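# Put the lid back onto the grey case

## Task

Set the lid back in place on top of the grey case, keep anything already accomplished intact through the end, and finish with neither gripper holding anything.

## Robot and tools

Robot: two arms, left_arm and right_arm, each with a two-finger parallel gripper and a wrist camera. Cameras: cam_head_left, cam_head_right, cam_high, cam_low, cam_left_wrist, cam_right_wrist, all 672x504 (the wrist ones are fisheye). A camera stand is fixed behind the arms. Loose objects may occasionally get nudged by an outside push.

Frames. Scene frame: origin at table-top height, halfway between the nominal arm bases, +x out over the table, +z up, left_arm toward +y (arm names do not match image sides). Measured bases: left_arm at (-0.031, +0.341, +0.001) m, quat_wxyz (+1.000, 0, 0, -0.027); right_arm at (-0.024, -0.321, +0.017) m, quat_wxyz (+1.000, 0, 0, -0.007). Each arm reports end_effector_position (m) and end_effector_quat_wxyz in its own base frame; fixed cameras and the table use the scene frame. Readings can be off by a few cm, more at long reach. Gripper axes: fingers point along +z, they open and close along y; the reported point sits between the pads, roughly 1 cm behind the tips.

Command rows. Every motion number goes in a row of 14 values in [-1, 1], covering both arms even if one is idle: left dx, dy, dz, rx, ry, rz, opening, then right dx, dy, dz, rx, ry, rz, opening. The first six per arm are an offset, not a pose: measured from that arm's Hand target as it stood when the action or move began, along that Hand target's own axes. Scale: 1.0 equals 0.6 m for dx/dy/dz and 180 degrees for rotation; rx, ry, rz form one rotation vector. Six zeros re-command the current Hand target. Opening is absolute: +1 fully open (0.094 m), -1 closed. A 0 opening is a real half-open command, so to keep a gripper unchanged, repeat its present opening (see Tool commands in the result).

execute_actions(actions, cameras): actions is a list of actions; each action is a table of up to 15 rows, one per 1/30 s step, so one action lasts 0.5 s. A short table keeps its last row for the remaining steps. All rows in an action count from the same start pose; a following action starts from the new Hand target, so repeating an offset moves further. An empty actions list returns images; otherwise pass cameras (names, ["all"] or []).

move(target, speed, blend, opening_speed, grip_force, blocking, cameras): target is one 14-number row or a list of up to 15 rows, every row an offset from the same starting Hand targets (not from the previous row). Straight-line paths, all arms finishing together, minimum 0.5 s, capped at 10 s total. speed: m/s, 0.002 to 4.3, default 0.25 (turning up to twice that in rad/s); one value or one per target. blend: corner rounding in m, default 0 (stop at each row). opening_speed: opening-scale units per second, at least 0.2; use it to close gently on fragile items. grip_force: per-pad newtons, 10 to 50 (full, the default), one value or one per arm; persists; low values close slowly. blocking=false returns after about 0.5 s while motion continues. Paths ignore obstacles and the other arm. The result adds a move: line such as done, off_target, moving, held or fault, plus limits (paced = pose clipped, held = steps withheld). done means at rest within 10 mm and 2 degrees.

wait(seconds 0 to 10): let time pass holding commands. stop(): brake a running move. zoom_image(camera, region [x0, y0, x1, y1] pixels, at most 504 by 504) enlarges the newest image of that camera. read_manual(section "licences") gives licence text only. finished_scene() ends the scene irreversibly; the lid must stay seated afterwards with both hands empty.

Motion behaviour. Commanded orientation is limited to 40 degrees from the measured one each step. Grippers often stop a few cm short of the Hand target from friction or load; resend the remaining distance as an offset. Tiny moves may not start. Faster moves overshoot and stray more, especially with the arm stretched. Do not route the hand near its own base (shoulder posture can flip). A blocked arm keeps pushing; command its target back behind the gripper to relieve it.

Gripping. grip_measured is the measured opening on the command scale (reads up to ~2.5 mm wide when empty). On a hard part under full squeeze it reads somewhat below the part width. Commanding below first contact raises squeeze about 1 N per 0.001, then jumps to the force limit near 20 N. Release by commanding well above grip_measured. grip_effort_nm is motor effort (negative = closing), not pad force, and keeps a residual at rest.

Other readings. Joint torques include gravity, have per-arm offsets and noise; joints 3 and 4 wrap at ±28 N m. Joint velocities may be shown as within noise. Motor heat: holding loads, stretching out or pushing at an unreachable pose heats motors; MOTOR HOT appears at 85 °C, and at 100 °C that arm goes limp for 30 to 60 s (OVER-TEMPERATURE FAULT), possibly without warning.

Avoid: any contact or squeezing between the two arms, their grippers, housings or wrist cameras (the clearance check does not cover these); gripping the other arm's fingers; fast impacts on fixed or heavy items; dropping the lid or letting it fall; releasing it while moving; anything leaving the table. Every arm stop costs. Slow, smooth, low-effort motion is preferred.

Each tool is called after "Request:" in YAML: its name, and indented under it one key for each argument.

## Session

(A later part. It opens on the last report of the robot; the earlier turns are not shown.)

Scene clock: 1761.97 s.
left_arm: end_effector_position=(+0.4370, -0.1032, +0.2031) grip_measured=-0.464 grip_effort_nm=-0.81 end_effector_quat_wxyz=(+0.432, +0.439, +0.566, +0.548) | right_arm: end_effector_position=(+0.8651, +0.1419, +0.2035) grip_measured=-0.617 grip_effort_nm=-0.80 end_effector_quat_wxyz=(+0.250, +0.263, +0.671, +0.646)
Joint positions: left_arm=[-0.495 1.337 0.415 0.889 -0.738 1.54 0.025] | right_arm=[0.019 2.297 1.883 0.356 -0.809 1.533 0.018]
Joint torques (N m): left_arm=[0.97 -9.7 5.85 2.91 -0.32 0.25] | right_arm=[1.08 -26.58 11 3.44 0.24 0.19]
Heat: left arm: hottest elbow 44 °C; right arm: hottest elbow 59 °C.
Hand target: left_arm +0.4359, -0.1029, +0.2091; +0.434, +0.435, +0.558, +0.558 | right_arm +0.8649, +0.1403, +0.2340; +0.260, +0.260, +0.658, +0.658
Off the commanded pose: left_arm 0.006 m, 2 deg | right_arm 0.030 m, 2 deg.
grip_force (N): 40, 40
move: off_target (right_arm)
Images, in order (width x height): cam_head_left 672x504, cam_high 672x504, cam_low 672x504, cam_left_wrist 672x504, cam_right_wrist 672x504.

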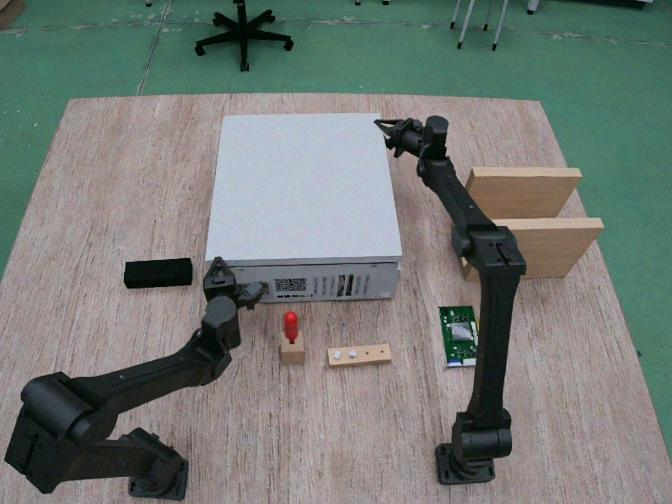

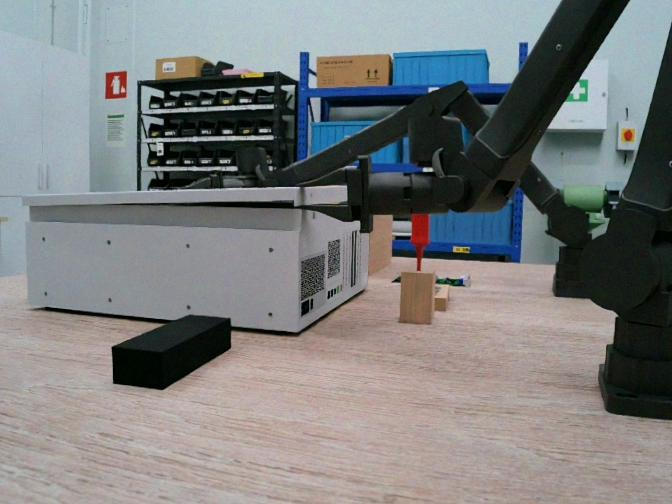

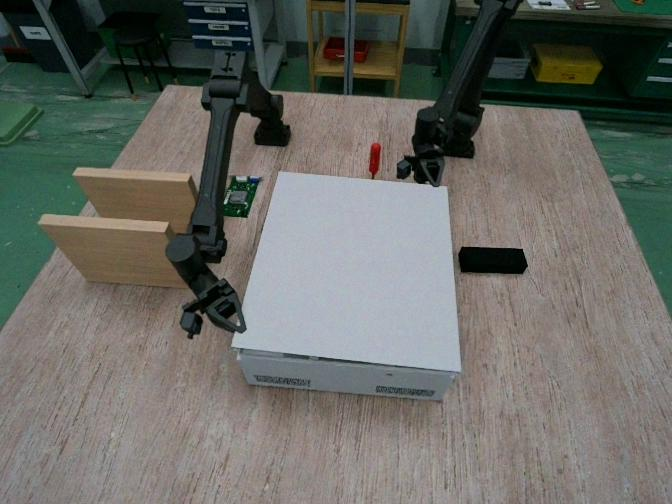

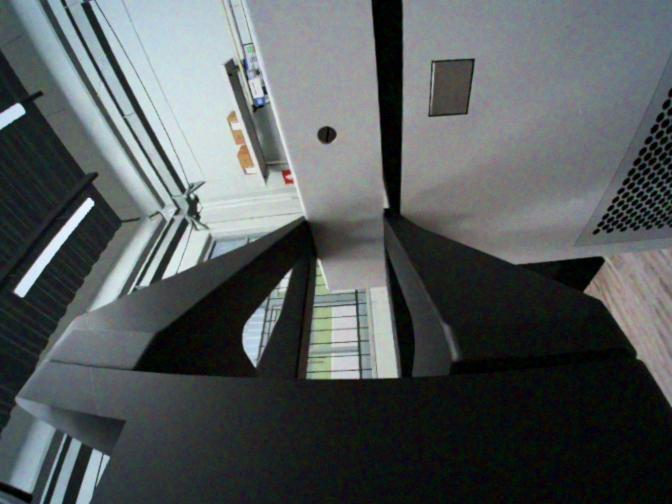

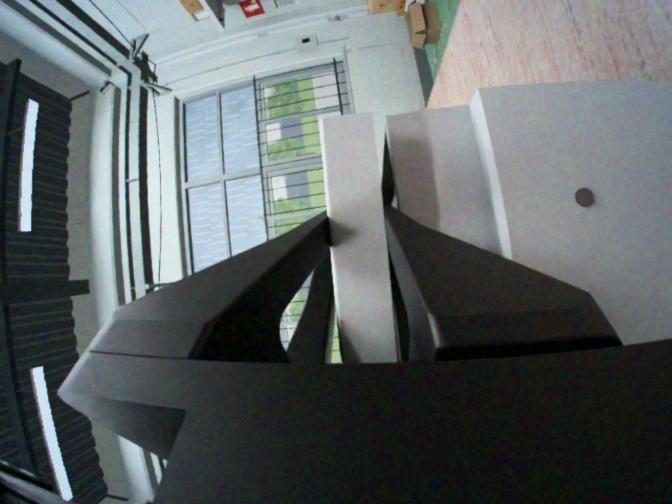

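Request:
move:
  target: [0.012,0.02,0.032,0,0,0,-0.65, -0.012,0.02,0.032,0,0,0,-0.75]
  speed: 0.06
  cameras: ["cam_high","cam_low","cam_right_wrist"]

Request:
zoom_image:
  camera: "cam_low"
  region: [200, 290, 480, 410]

Request:
zoom_image:
  camera: "cam_high"
  region: [0, 150, 380, 250]

Scene clock: 1799.33 s.
left_arm: end_effector_position=(+0.4422, -0.0984, +0.2030) grip_measured=-0.465 grip_effort_nm=-0.81 end_effector_quat_wxyz=(+0.438, +0.447, +0.561, +0.542) | right_arm: end_effector_position=(+0.8663, +0.1410, +0.2018) grip_measured=-0.617 grip_effort_nm=-0.80 end_effector_quat_wxyz=(+0.248, +0.269, +0.672, +0.644)
Joint positions: left_arm=[-0.462 1.333 0.415 0.882 -0.681 1.541 0.025] | right_arm=[0.019 2.297 1.885 0.343 -0.801 1.534 0.018]
Joint torques (N m): left_arm=[2.43 -10.58 8.39 1.39 -0.32 0.26] | right_arm=[2.08 -24.29 17.66 1.5 0.38 0.22]
Heat: left arm: hottest elbow 43 °C; right arm: hottest elbow 56 °C.
Hand target: left_arm +0.4528, -0.0913, +0.2211; +0.434, +0.435, +0.558, +0.558 | right_arm +0.8833, +0.1492, +0.2459; +0.260, +0.260, +0.658, +0.657
Off the commanded pose: left_arm 0.022 m, 2 deg | right_arm 0.048 m, 3 deg.
grip_force (N): 40, 40
move: off_target (left_arm, right_arm)
Images, in order (width x height): cam_high 672x504, cam_low 672x504, cam_right_wrist 672x504.

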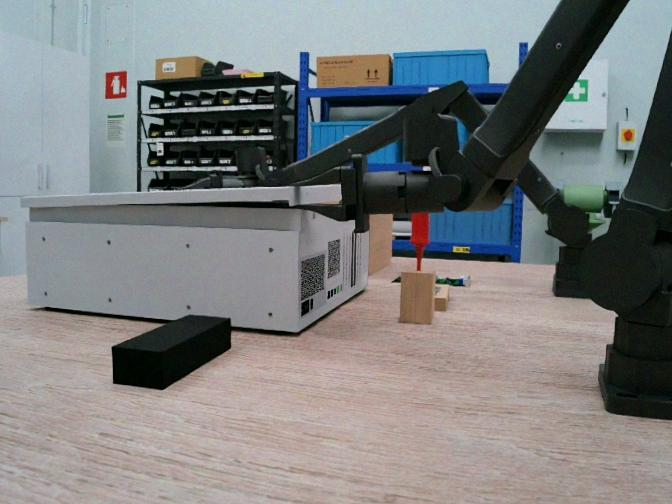

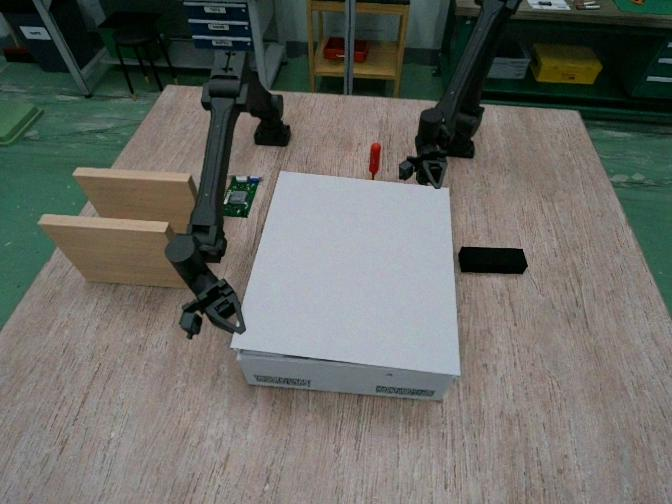

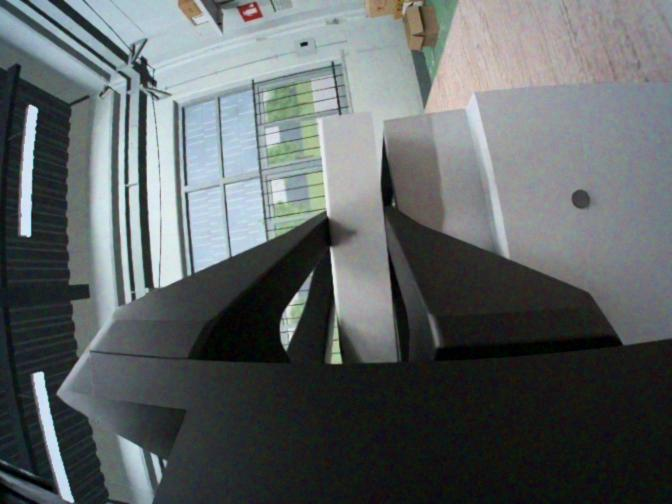

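Scaled by 1.800 from the camera's 672x504 image, which has a finer 960x720 frame.

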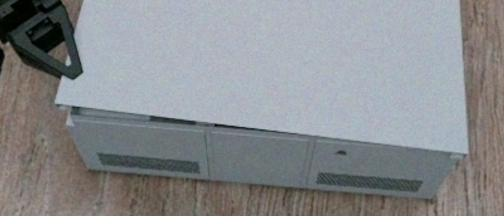

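Scaled by 1.326 from the camera's 672x504 image, which has a finer 960x720 frame.

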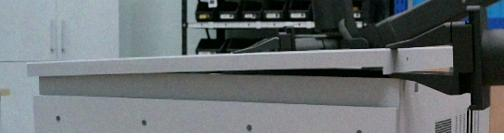

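Request:
move:
  target: [0,0,0,0,0,0,-0.65, -0.0146,0,0.0137,0,0,0,-0.75]
  speed: 0.06
  cameras: ["cam_high","cam_low","cam_right_wrist"]

Request:
zoom_image:
  camera: "cam_low"
  region: [200, 290, 480, 410]

Request:
zoom_image:
  camera: "cam_high"
  region: [0, 150, 380, 250]

Scene clock: 1809.07 s.
left_arm: end_effector_position=(+0.4428, -0.0981, +0.2030) grip_measured=-0.465 grip_effort_nm=-0.81 end_effector_quat_wxyz=(+0.438, +0.447, +0.561, +0.542) | right_arm: end_effector_position=(+0.8743, +0.1492, +0.2051) grip_measured=-0.617 grip_effort_nm=-0.80 end_effector_quat_wxyz=(+0.244, +0.263, +0.674, +0.646)
Joint positions: left_arm=[-0.46 1.333 0.415 0.88 -0.678 1.541 0.025] | right_arm=[0.027 2.322 1.94 0.313 -0.81 1.531 0.018]
Joint torques (N m): left_arm=[2.26 -10.64 8.25 1.57 -0.43 0.27] | right_arm=[1.44 -24.06 18.36 1.55 0.71 0.24]
Heat: left arm: hottest elbow 43 °C; right arm: hottest elbow 58 °C.
Hand target: left_arm +0.4527, -0.0913, +0.2210; +0.434, +0.435, +0.558, +0.558 | right_arm +0.8953, +0.1493, +0.2457; +0.259, +0.260, +0.658, +0.657
Off the commanded pose: left_arm 0.022 m, 2 deg | right_arm 0.046 m, 3 deg.
grip_force (N): 40, 40
move: off_target (left_arm, right_arm)
Images, in order (width x height): cam_high 672x504, cam_low 672x504, cam_right_wrist 672x504.

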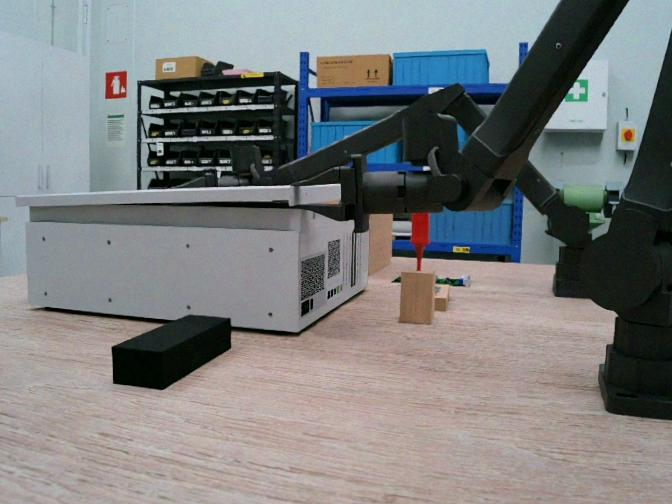

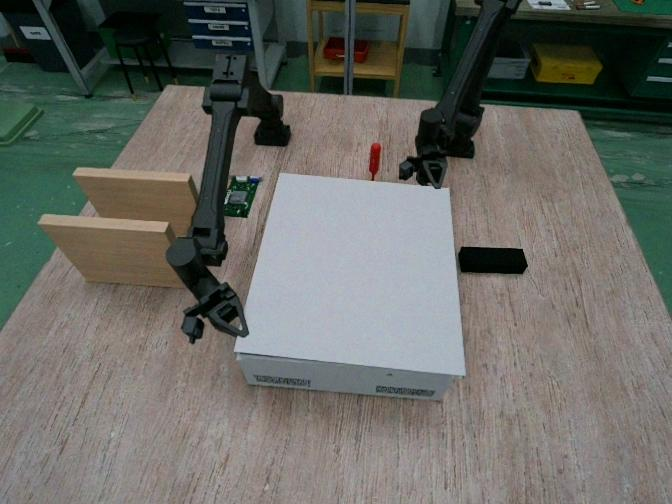

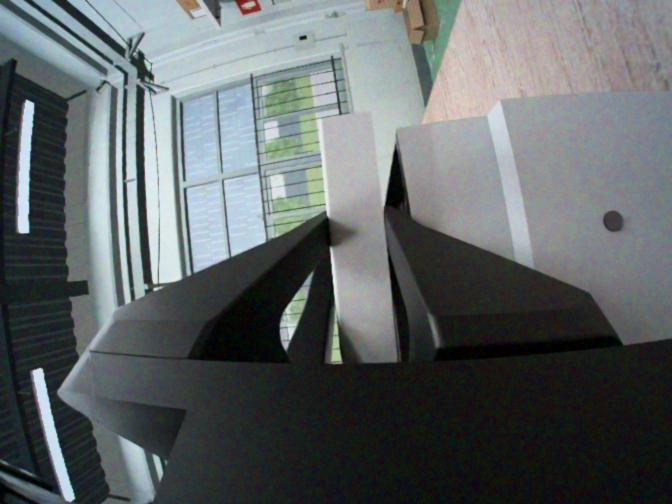

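Scaled by 1.800 from the camera's 672x504 image, which has a finer 960x720 frame.

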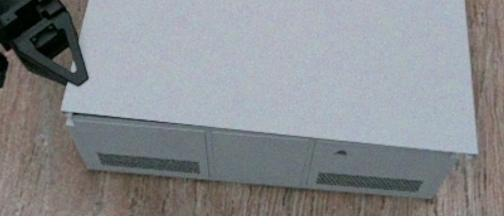

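Scaled by 1.326 from the camera's 672x504 image, which has a finer 960x720 frame.

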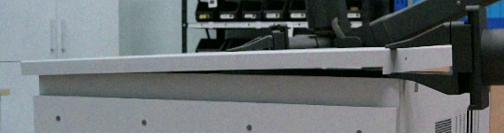

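Request:
execute_actions:
  actions: []

Scene clock: 1839.63 s.
left_arm: end_effector_position=(+0.4428, -0.0981, +0.2030) grip_measured=-0.465 grip_effort_nm=-0.80 end_effector_quat_wxyz=(+0.438, +0.447, +0.561, +0.542) | right_arm: end_effector_position=(+0.8743, +0.1492, +0.2051) grip_measured=-0.617 grip_effort_nm=-0.80 end_effector_quat_wxyz=(+0.244, +0.263, +0.674, +0.646)
Joint positions: left_arm=[-0.46 1.333 0.415 0.88 -0.678 1.541 0.025] | right_arm=[0.027 2.322 1.94 0.313 -0.81 1.531 0.018]
Joint velocities: within noise
Joint torques (N m): left_arm=[2.2 -10.75 8.27 1.55 -0.43 0.26] | right_arm=[1.38 -23.94 18.43 1.63 0.73 0.24]
Heat: left arm: hottest elbow 44 °C; right arm: hottest elbow 60 °C.
Hand target: left_arm +0.4527, -0.0913, +0.2210; +0.434, +0.435, +0.558, +0.558 | right_arm +0.8953, +0.1493, +0.2457; +0.259, +0.260, +0.658, +0.657
Tool commands: left_gripper/opening=-0.65 right_gripper/opening=-0.75
Off the commanded pose: left_arm 0.022 m, 2 deg | right_arm 0.046 m, 3 deg.
grip_force (N): 40, 40

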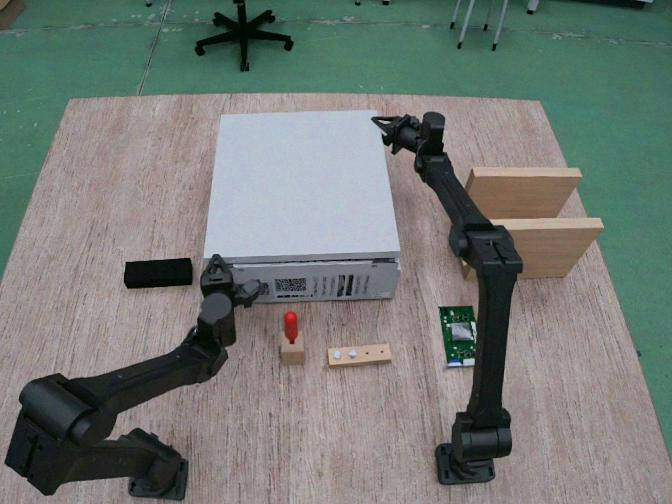

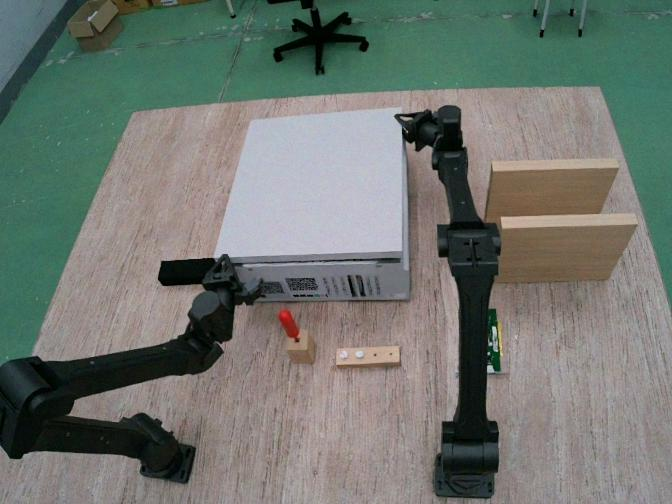

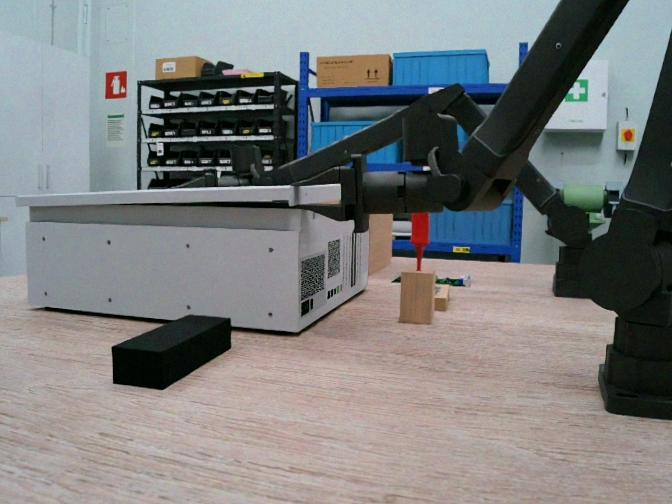

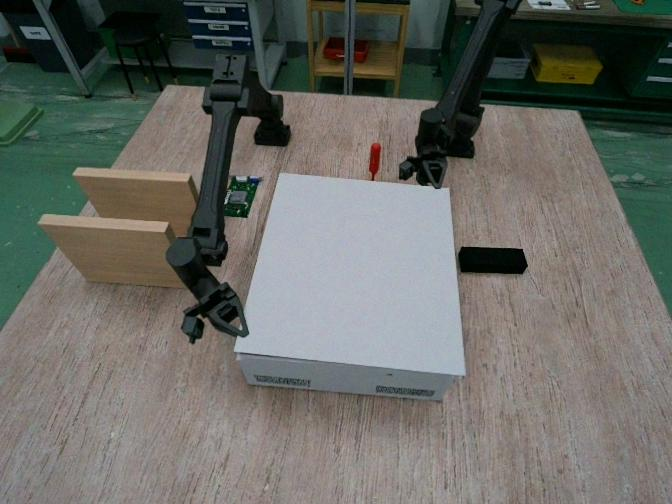

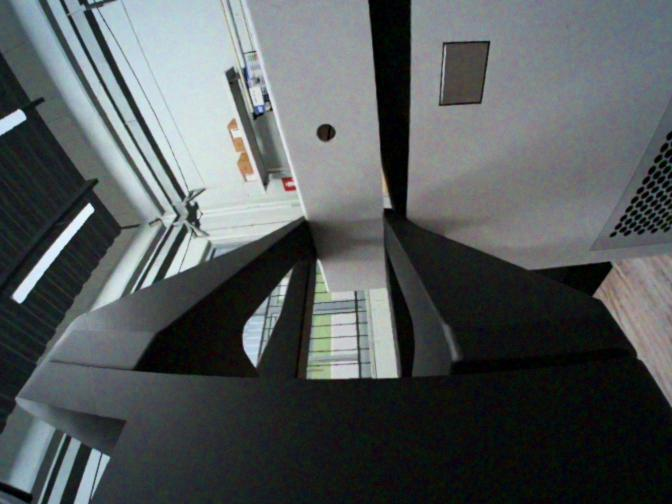

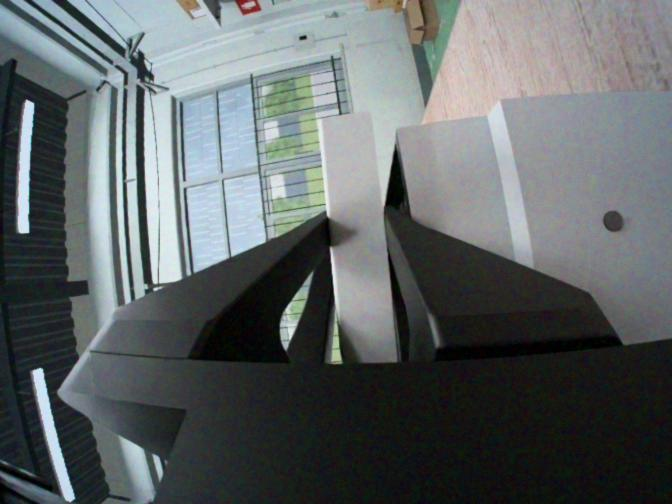

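Request:
zoom_image:
  camera: "cam_high"
  region: [0, 160, 400, 340]

Request:
zoom_image:
  camera: "cam_low"
  region: [200, 290, 480, 410]

Scaled by 1.260 from the camera's 672x504 image, which has a finer 960x720 frame.

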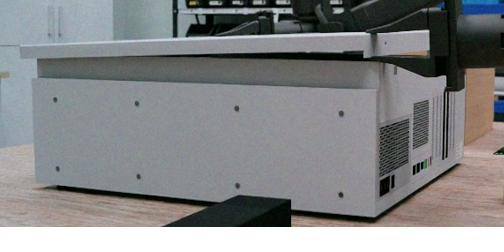

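Scaled by 1.800 from the camera's 672x504 image, which has a finer 960x720 frame.

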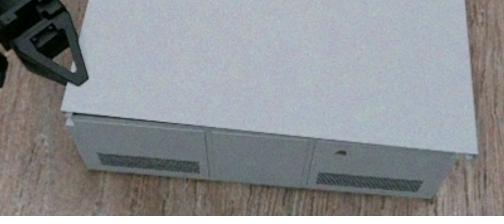

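Request:
zoom_image:
  camera: "cam_high"
  region: [0, 175, 120, 265]

Request:
zoom_image:
  camera: "cam_high"
  region: [260, 175, 380, 265]

Request:
zoom_image:
  camera: "cam_low"
  region: [400, 340, 500, 415]

Request:
zoom_image:
  camera: "cam_low"
  region: [200, 310, 300, 385]

Scaled by 4.200 from the camera's 672x504 image, which has a finer 960x720 frame.

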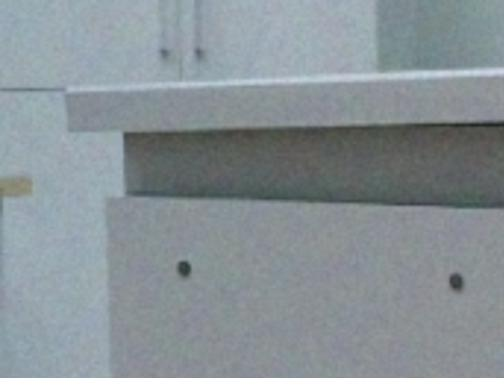

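Scaled by 4.200 from the camera's 672x504 image, which has a finer 960x720 frame.

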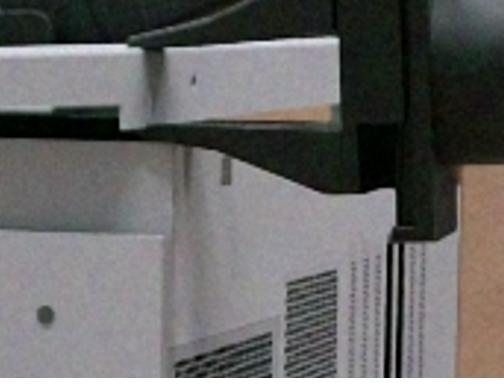

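Scaled by 5.040 from the camera's 672x504 image, which has a finer 960x720 frame.

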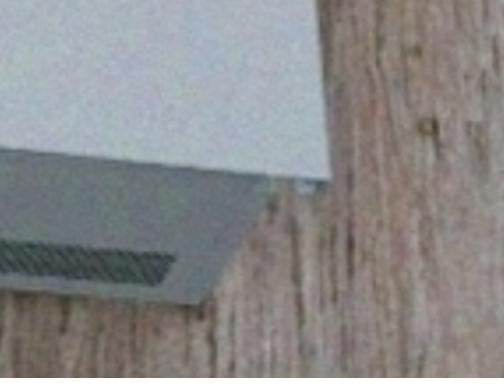

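Scaled by 5.040 from the camera's 672x504 image, which has a finer 960x720 frame.

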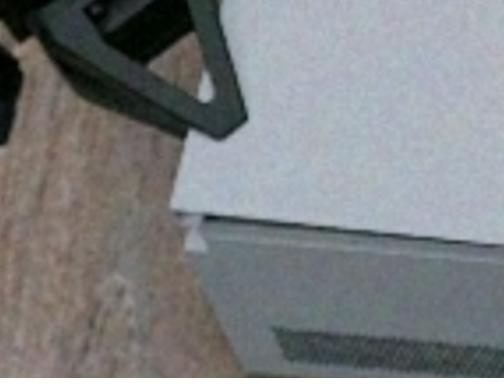

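Request:
zoom_image:
  camera: "cam_head_left"
  region: [190, 230, 310, 320]

Request:
zoom_image:
  camera: "cam_head_left"
  region: [310, 230, 430, 320]

Request:
zoom_image:
  camera: "cam_head_left"
  region: [200, 90, 420, 200]

Scaled by 4.200 from the camera's 672x504 image, which has a finer 960x720 frame.

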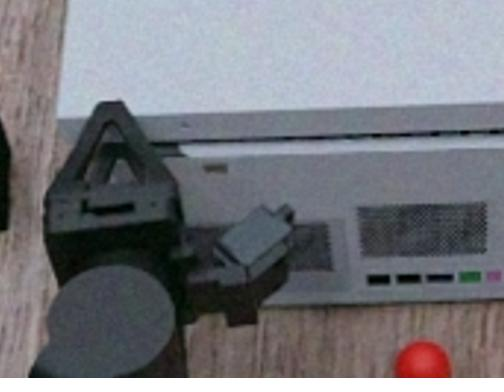

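Scaled by 4.200 from the camera's 672x504 image, which has a finer 960x720 frame.

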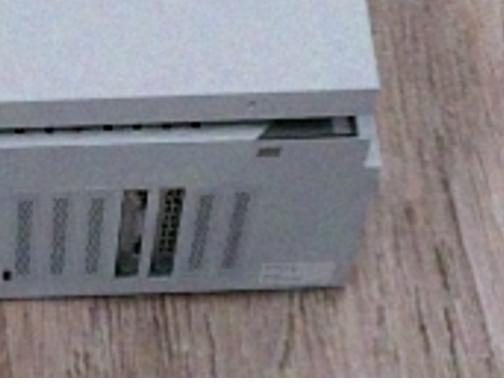

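Scaled by 2.291 from the camera's 672x504 image, which has a finer 960x720 frame.

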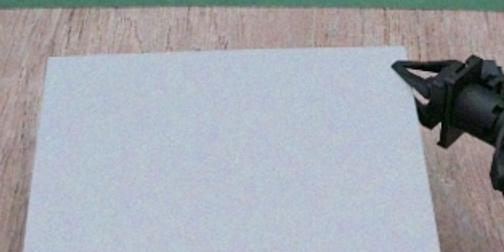

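Request:
move:
  target: [-0.00937, 0, -0.01217, 0.0086, 0, -0.0062, -0.65, -0.0007, 0, -0.01535, 0.0105, 0, 0, -0.75]
  speed: 0.04
  cameras: ["cam_high", "cam_low", "cam_head_left", "cam_left_wrist", "cam_right_wrist"]

Request:
zoom_image:
  camera: "cam_high"
  region: [0, 160, 400, 340]

Request:
zoom_image:
  camera: "cam_low"
  region: [200, 290, 480, 410]

Scene clock: 1963.80 s.
left_arm: end_effector_position=(+0.4433, -0.0974, +0.2029) grip_measured=-0.465 grip_effort_nm=-0.80 end_effector_quat_wxyz=(+0.430, +0.445, +0.574, +0.536) | right_arm: end_effector_position=(+0.8745, +0.1493, +0.2026) grip_measured=-0.617 grip_effort_nm=-0.80 end_effector_quat_wxyz=(+0.239, +0.266, +0.682, +0.638)
Joint positions: left_arm=[-0.464 1.315 0.428 0.814 -0.699 1.506 0.025] | right_arm=[0.027 2.319 1.948 0.265 -0.811 1.508 0.018]
Joint torques (N m): left_arm=[0.85 -11.34 7.9 1.55 -0.64 0.19] | right_arm=[0.79 -25.47 16.57 1.5 0.41 0.15]
Heat: left arm: hottest elbow 44 °C; right arm: hottest elbow 67 °C.
Hand target: left_arm +0.4471, -0.0985, +0.2210; +0.433, +0.435, +0.570, +0.546 | right_arm +0.8893, +0.1423, +0.2456; +0.255, +0.264, +0.669, +0.647
Off the commanded pose: left_arm 0.019 m, 2 deg | right_arm 0.046 m, 3 deg.
grip_force (N): 40, 40
move: off_target (left_arm, right_arm)
Images, in order (width x height): cam_head_left 672x504, cam_high 672x504, cam_low 672x504, cam_left_wrist 672x504, cam_right_wrist 672x504.

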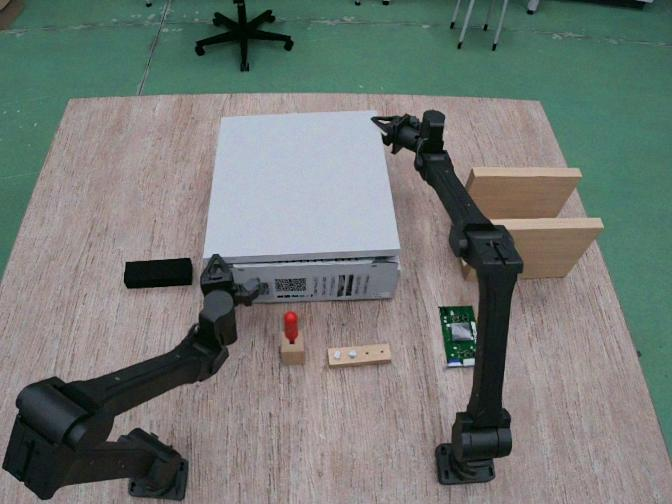

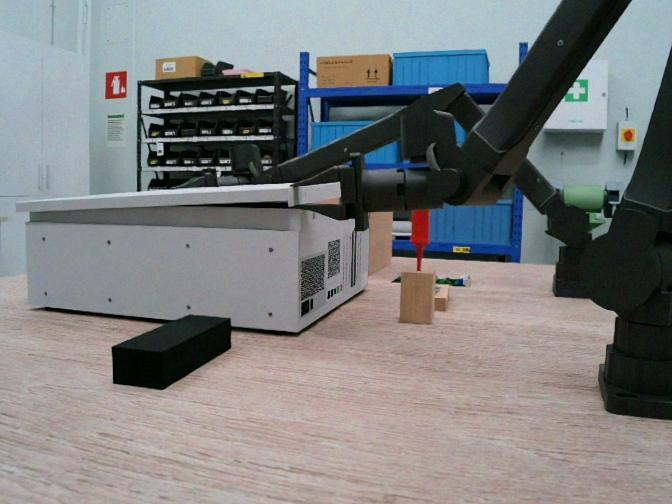

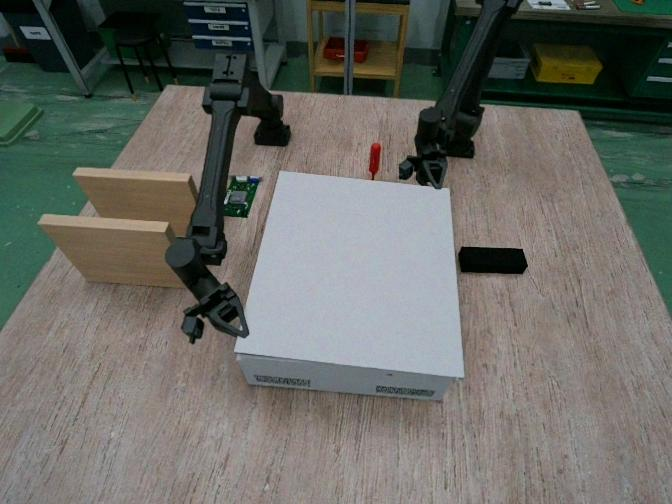

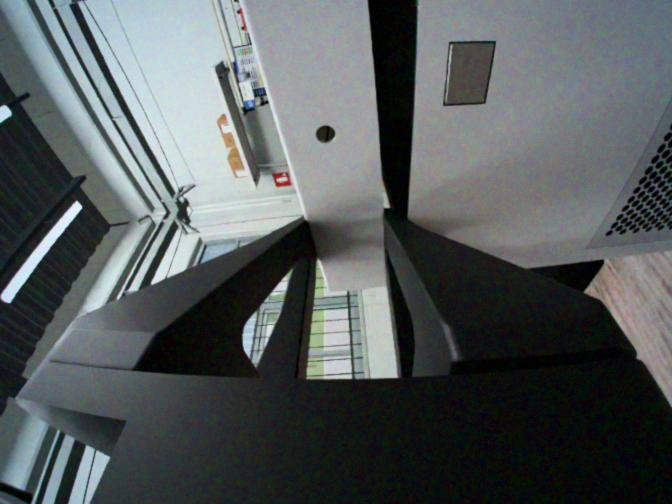

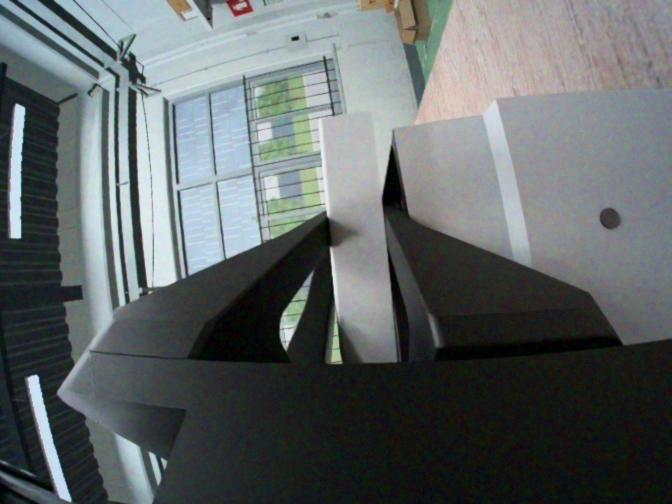

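Scaled by 1.260 from the camera's 672x504 image, which has a finer 960x720 frame.

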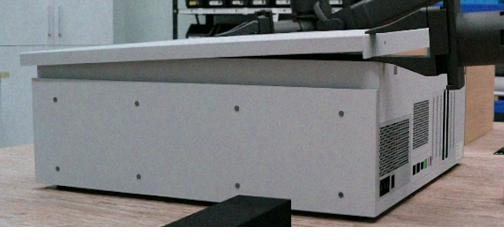

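Scaled by 1.800 from the camera's 672x504 image, which has a finer 960x720 frame.

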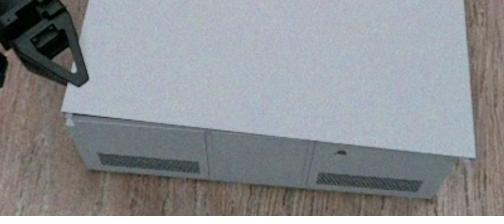

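Request:
move:
  target: [-0.0094, 0, -0.0122, 0, 0, 0, -0.65, -0.0007, 0, -0.01535, 0, 0, 0, -0.75]
  speed: 0.05
  cameras: ["cam_high", "cam_low"]

Request:
zoom_image:
  camera: "cam_high"
  region: [0, 175, 120, 265]

Request:
zoom_image:
  camera: "cam_low"
  region: [400, 340, 500, 415]

Scene clock: 1971.27 s.
left_arm: end_effector_position=(+0.4392, -0.1022, +0.2028) grip_measured=-0.465 grip_effort_nm=-0.81 end_effector_quat_wxyz=(+0.427, +0.442, +0.577, +0.538) | right_arm: end_effector_position=(+0.8738, +0.1499, +0.2037) grip_measured=-0.617 grip_effort_nm=-0.80 end_effector_quat_wxyz=(+0.239, +0.263, +0.683, +0.638)
Joint positions: left_arm=[-0.489 1.313 0.428 0.807 -0.733 1.502 0.025] | right_arm=[0.027 2.318 1.948 0.265 -0.815 1.503 0.018]
Joint torques (N m): left_arm=[0.26 -11.69 7.64 1.57 -0.46 0.22] | right_arm=[0.26 -26.64 14.56 1.72 0.24 0.16]
Heat: left arm: hottest elbow 45 °C; right arm: hottest elbow 70 °C.
Hand target: left_arm +0.4413, -0.1059, +0.2214; +0.434, +0.435, +0.569, +0.546 | right_arm +0.8833, +0.1353, +0.2462; +0.255, +0.264, +0.669, +0.647
Off the commanded pose: left_arm 0.019 m, 2 deg | right_arm 0.046 m, 3 deg.
grip_force (N): 40, 40
move: off_target (left_arm, right_arm)
Images, in order (width x height): cam_high 672x504, cam_low 672x504.

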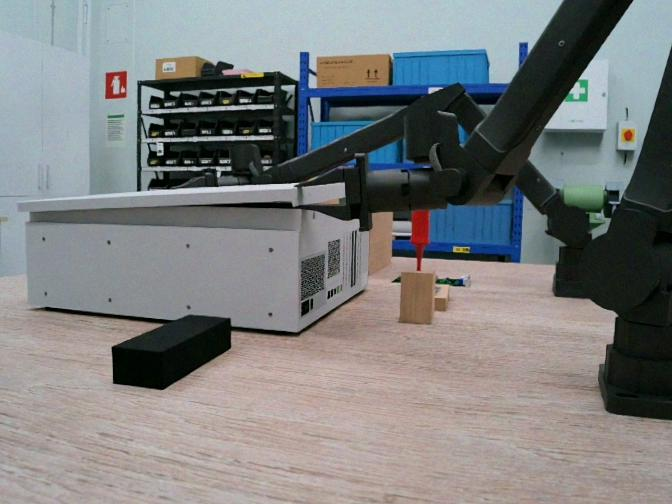

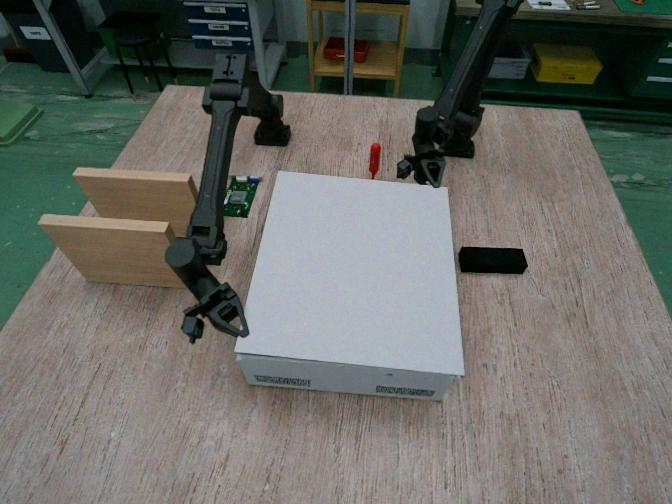

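Scaled by 4.200 from the camera's 672x504 image, which has a finer 960x720 frame.

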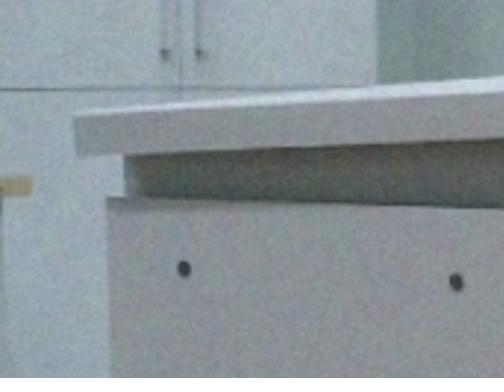

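Scaled by 5.040 from the camera's 672x504 image, which has a finer 960x720 frame.

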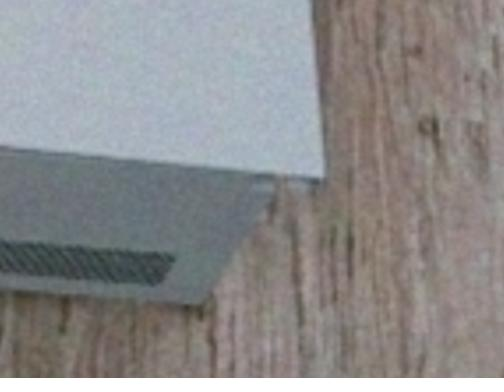

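Request:
move:
  target: [-0.006, 0, -0.008, 0, 0, 0, -0.65, -0.0007, 0, -0.01535, 0, 0, 0, -0.75]
  speed: 0.05
  cameras: ["cam_high", "cam_low"]

Request:
zoom_image:
  camera: "cam_high"
  region: [0, 175, 120, 265]

Request:
zoom_image:
  camera: "cam_low"
  region: [400, 340, 500, 415]

Scene clock: 1978.47 s.
left_arm: end_effector_position=(+0.4362, -0.1064, +0.2027) grip_measured=-0.465 grip_effort_nm=-0.81 end_effector_quat_wxyz=(+0.426, +0.441, +0.578, +0.538) | right_arm: end_effector_position=(+0.8730, +0.1503, +0.2044) grip_measured=-0.617 grip_effort_nm=-0.80 end_effector_quat_wxyz=(+0.238, +0.260, +0.684, +0.639)
Joint positions: left_arm=[-0.507 1.311 0.428 0.803 -0.755 1.498 0.025] | right_arm=[0.027 2.317 1.948 0.265 -0.822 1.502 0.018]
Joint torques (N m): left_arm=[0.44 -11.99 7.43 1.66 -0.35 0.22] | right_arm=[-0.5 -27.75 12.46 2.13 0.11 0.16]
Heat: left arm: hottest elbow 45 °C; right arm: hottest elbow 70 °C.
Hand target: left_arm +0.4376, -0.1104, +0.2216; +0.434, +0.435, +0.570, +0.546 | right_arm +0.8773, +0.1285, +0.2463; +0.255, +0.264, +0.669, +0.647
Off the commanded pose: left_arm 0.019 m, 2 deg | right_arm 0.048 m, 3 deg.
grip_force (N): 40, 40
move: off_target (left_arm, right_arm)
Images, in order (width x height): cam_high 672x504, cam_low 672x504.

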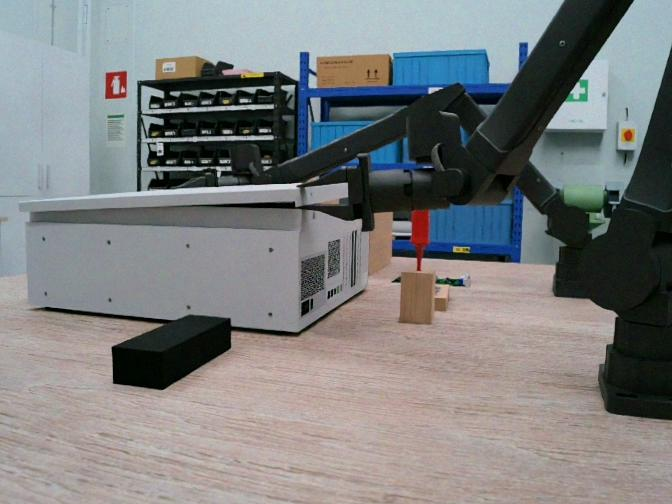

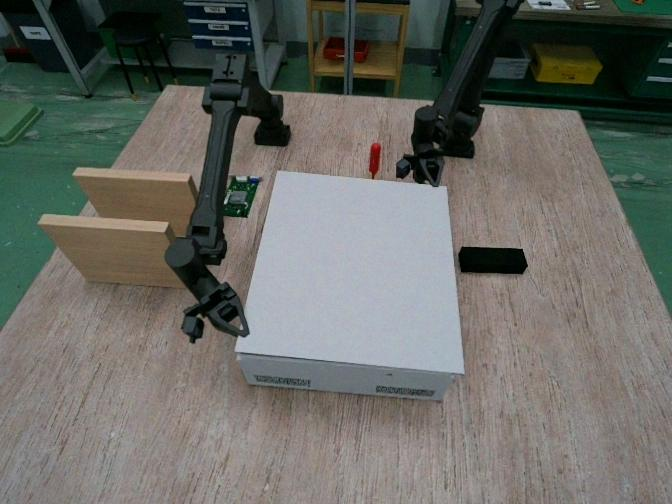

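Scaled by 4.200 from the camera's 672x504 image, which has a finer 960x720 frame.

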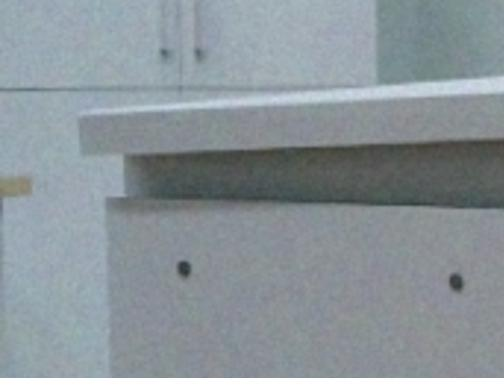

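Scaled by 5.040 from the camera's 672x504 image, which has a finer 960x720 frame.

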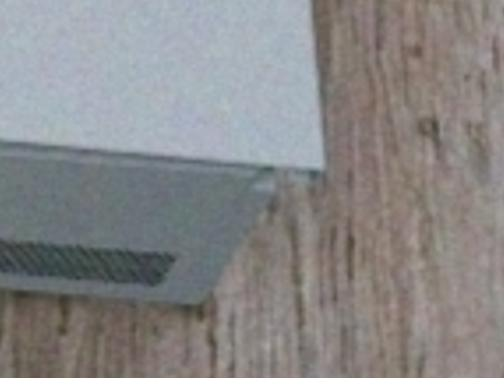

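Request:
move:
  target: [0, 0, 0, 0, 0, 0, -0.65, -0.006, 0, -0.022, 0, 0, 0, -0.75]
  speed: 0.05
  cameras: ["cam_high", "cam_low", "cam_right_wrist"]

Request:
zoom_image:
  camera: "cam_high"
  region: [0, 175, 120, 265]

Request:
zoom_image:
  camera: "cam_low"
  region: [200, 290, 480, 410]

Scene clock: 1995.10 s.
left_arm: end_effector_position=(+0.4357, -0.1075, +0.2027) grip_measured=-0.465 grip_effort_nm=-0.81 end_effector_quat_wxyz=(+0.426, +0.441, +0.578, +0.538) | right_arm: end_effector_position=(+0.8702, +0.1451, +0.2034) grip_measured=-0.617 grip_effort_nm=-0.80 end_effector_quat_wxyz=(+0.235, +0.261, +0.685, +0.639)
Joint positions: left_arm=[-0.51 1.31 0.428 0.801 -0.757 1.497 0.025] | right_arm=[0.019 2.311 1.936 0.265 -0.832 1.501 0.018]
Joint torques (N m): left_arm=[0.44 -11.93 7.5 1.69 -0.32 0.25] | right_arm=[-1.08 -28.51 11.14 2.61 -0.07 0.14]
Heat: left arm: hottest elbow 45 °C; right arm: hottest elbow 69 °C.
Hand target: left_arm +0.4376, -0.1105, +0.2216; +0.434, +0.435, +0.570, +0.546 | right_arm +0.8709, +0.1162, +0.2466; +0.255, +0.264, +0.669, +0.647
Off the commanded pose: left_arm 0.019 m, 2 deg | right_arm 0.052 m, 3 deg.
grip_force (N): 40, 40
move: off_target (left_arm, right_arm)
Images, in order (width x height): cam_high 672x504, cam_low 672x504, cam_right_wrist 672x504.

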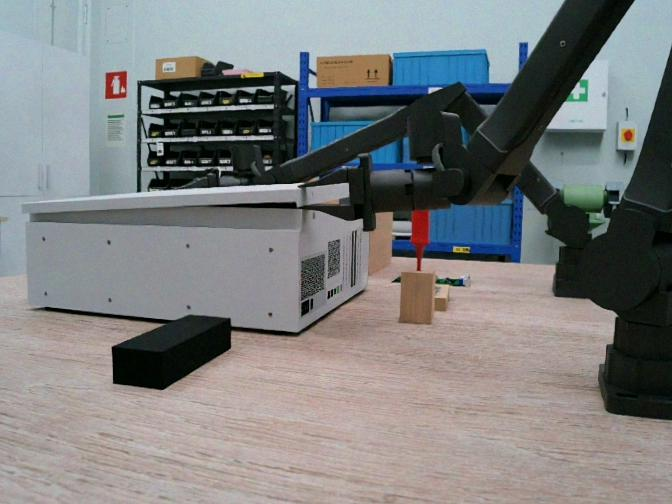

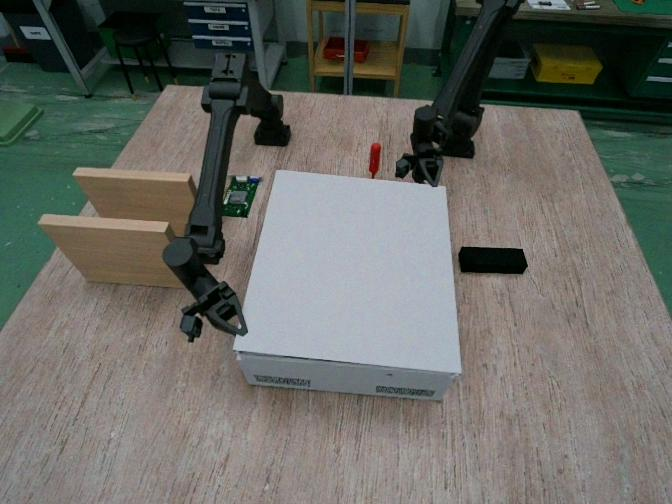

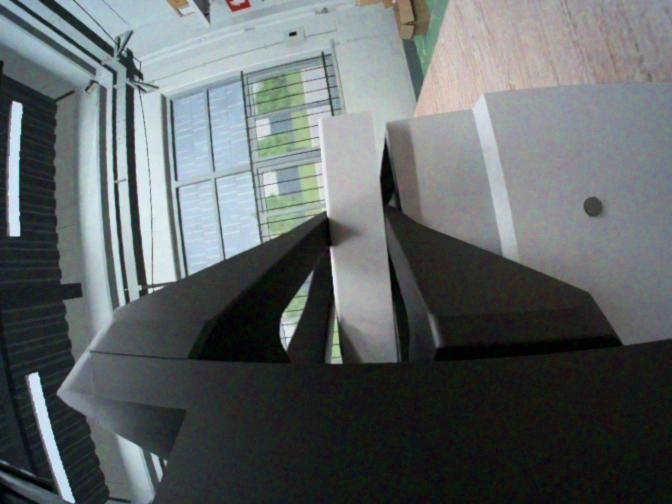

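Scaled by 4.200 from the camera's 672x504 image, which has a finer 960x720 frame.

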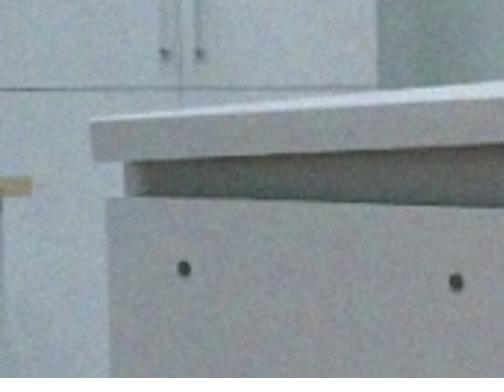

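Scaled by 1.800 from the camera's 672x504 image, which has a finer 960x720 frame.

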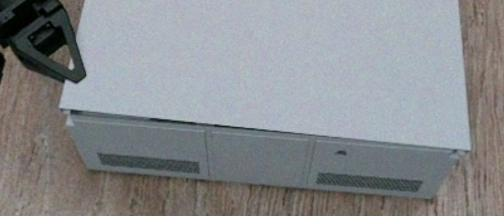

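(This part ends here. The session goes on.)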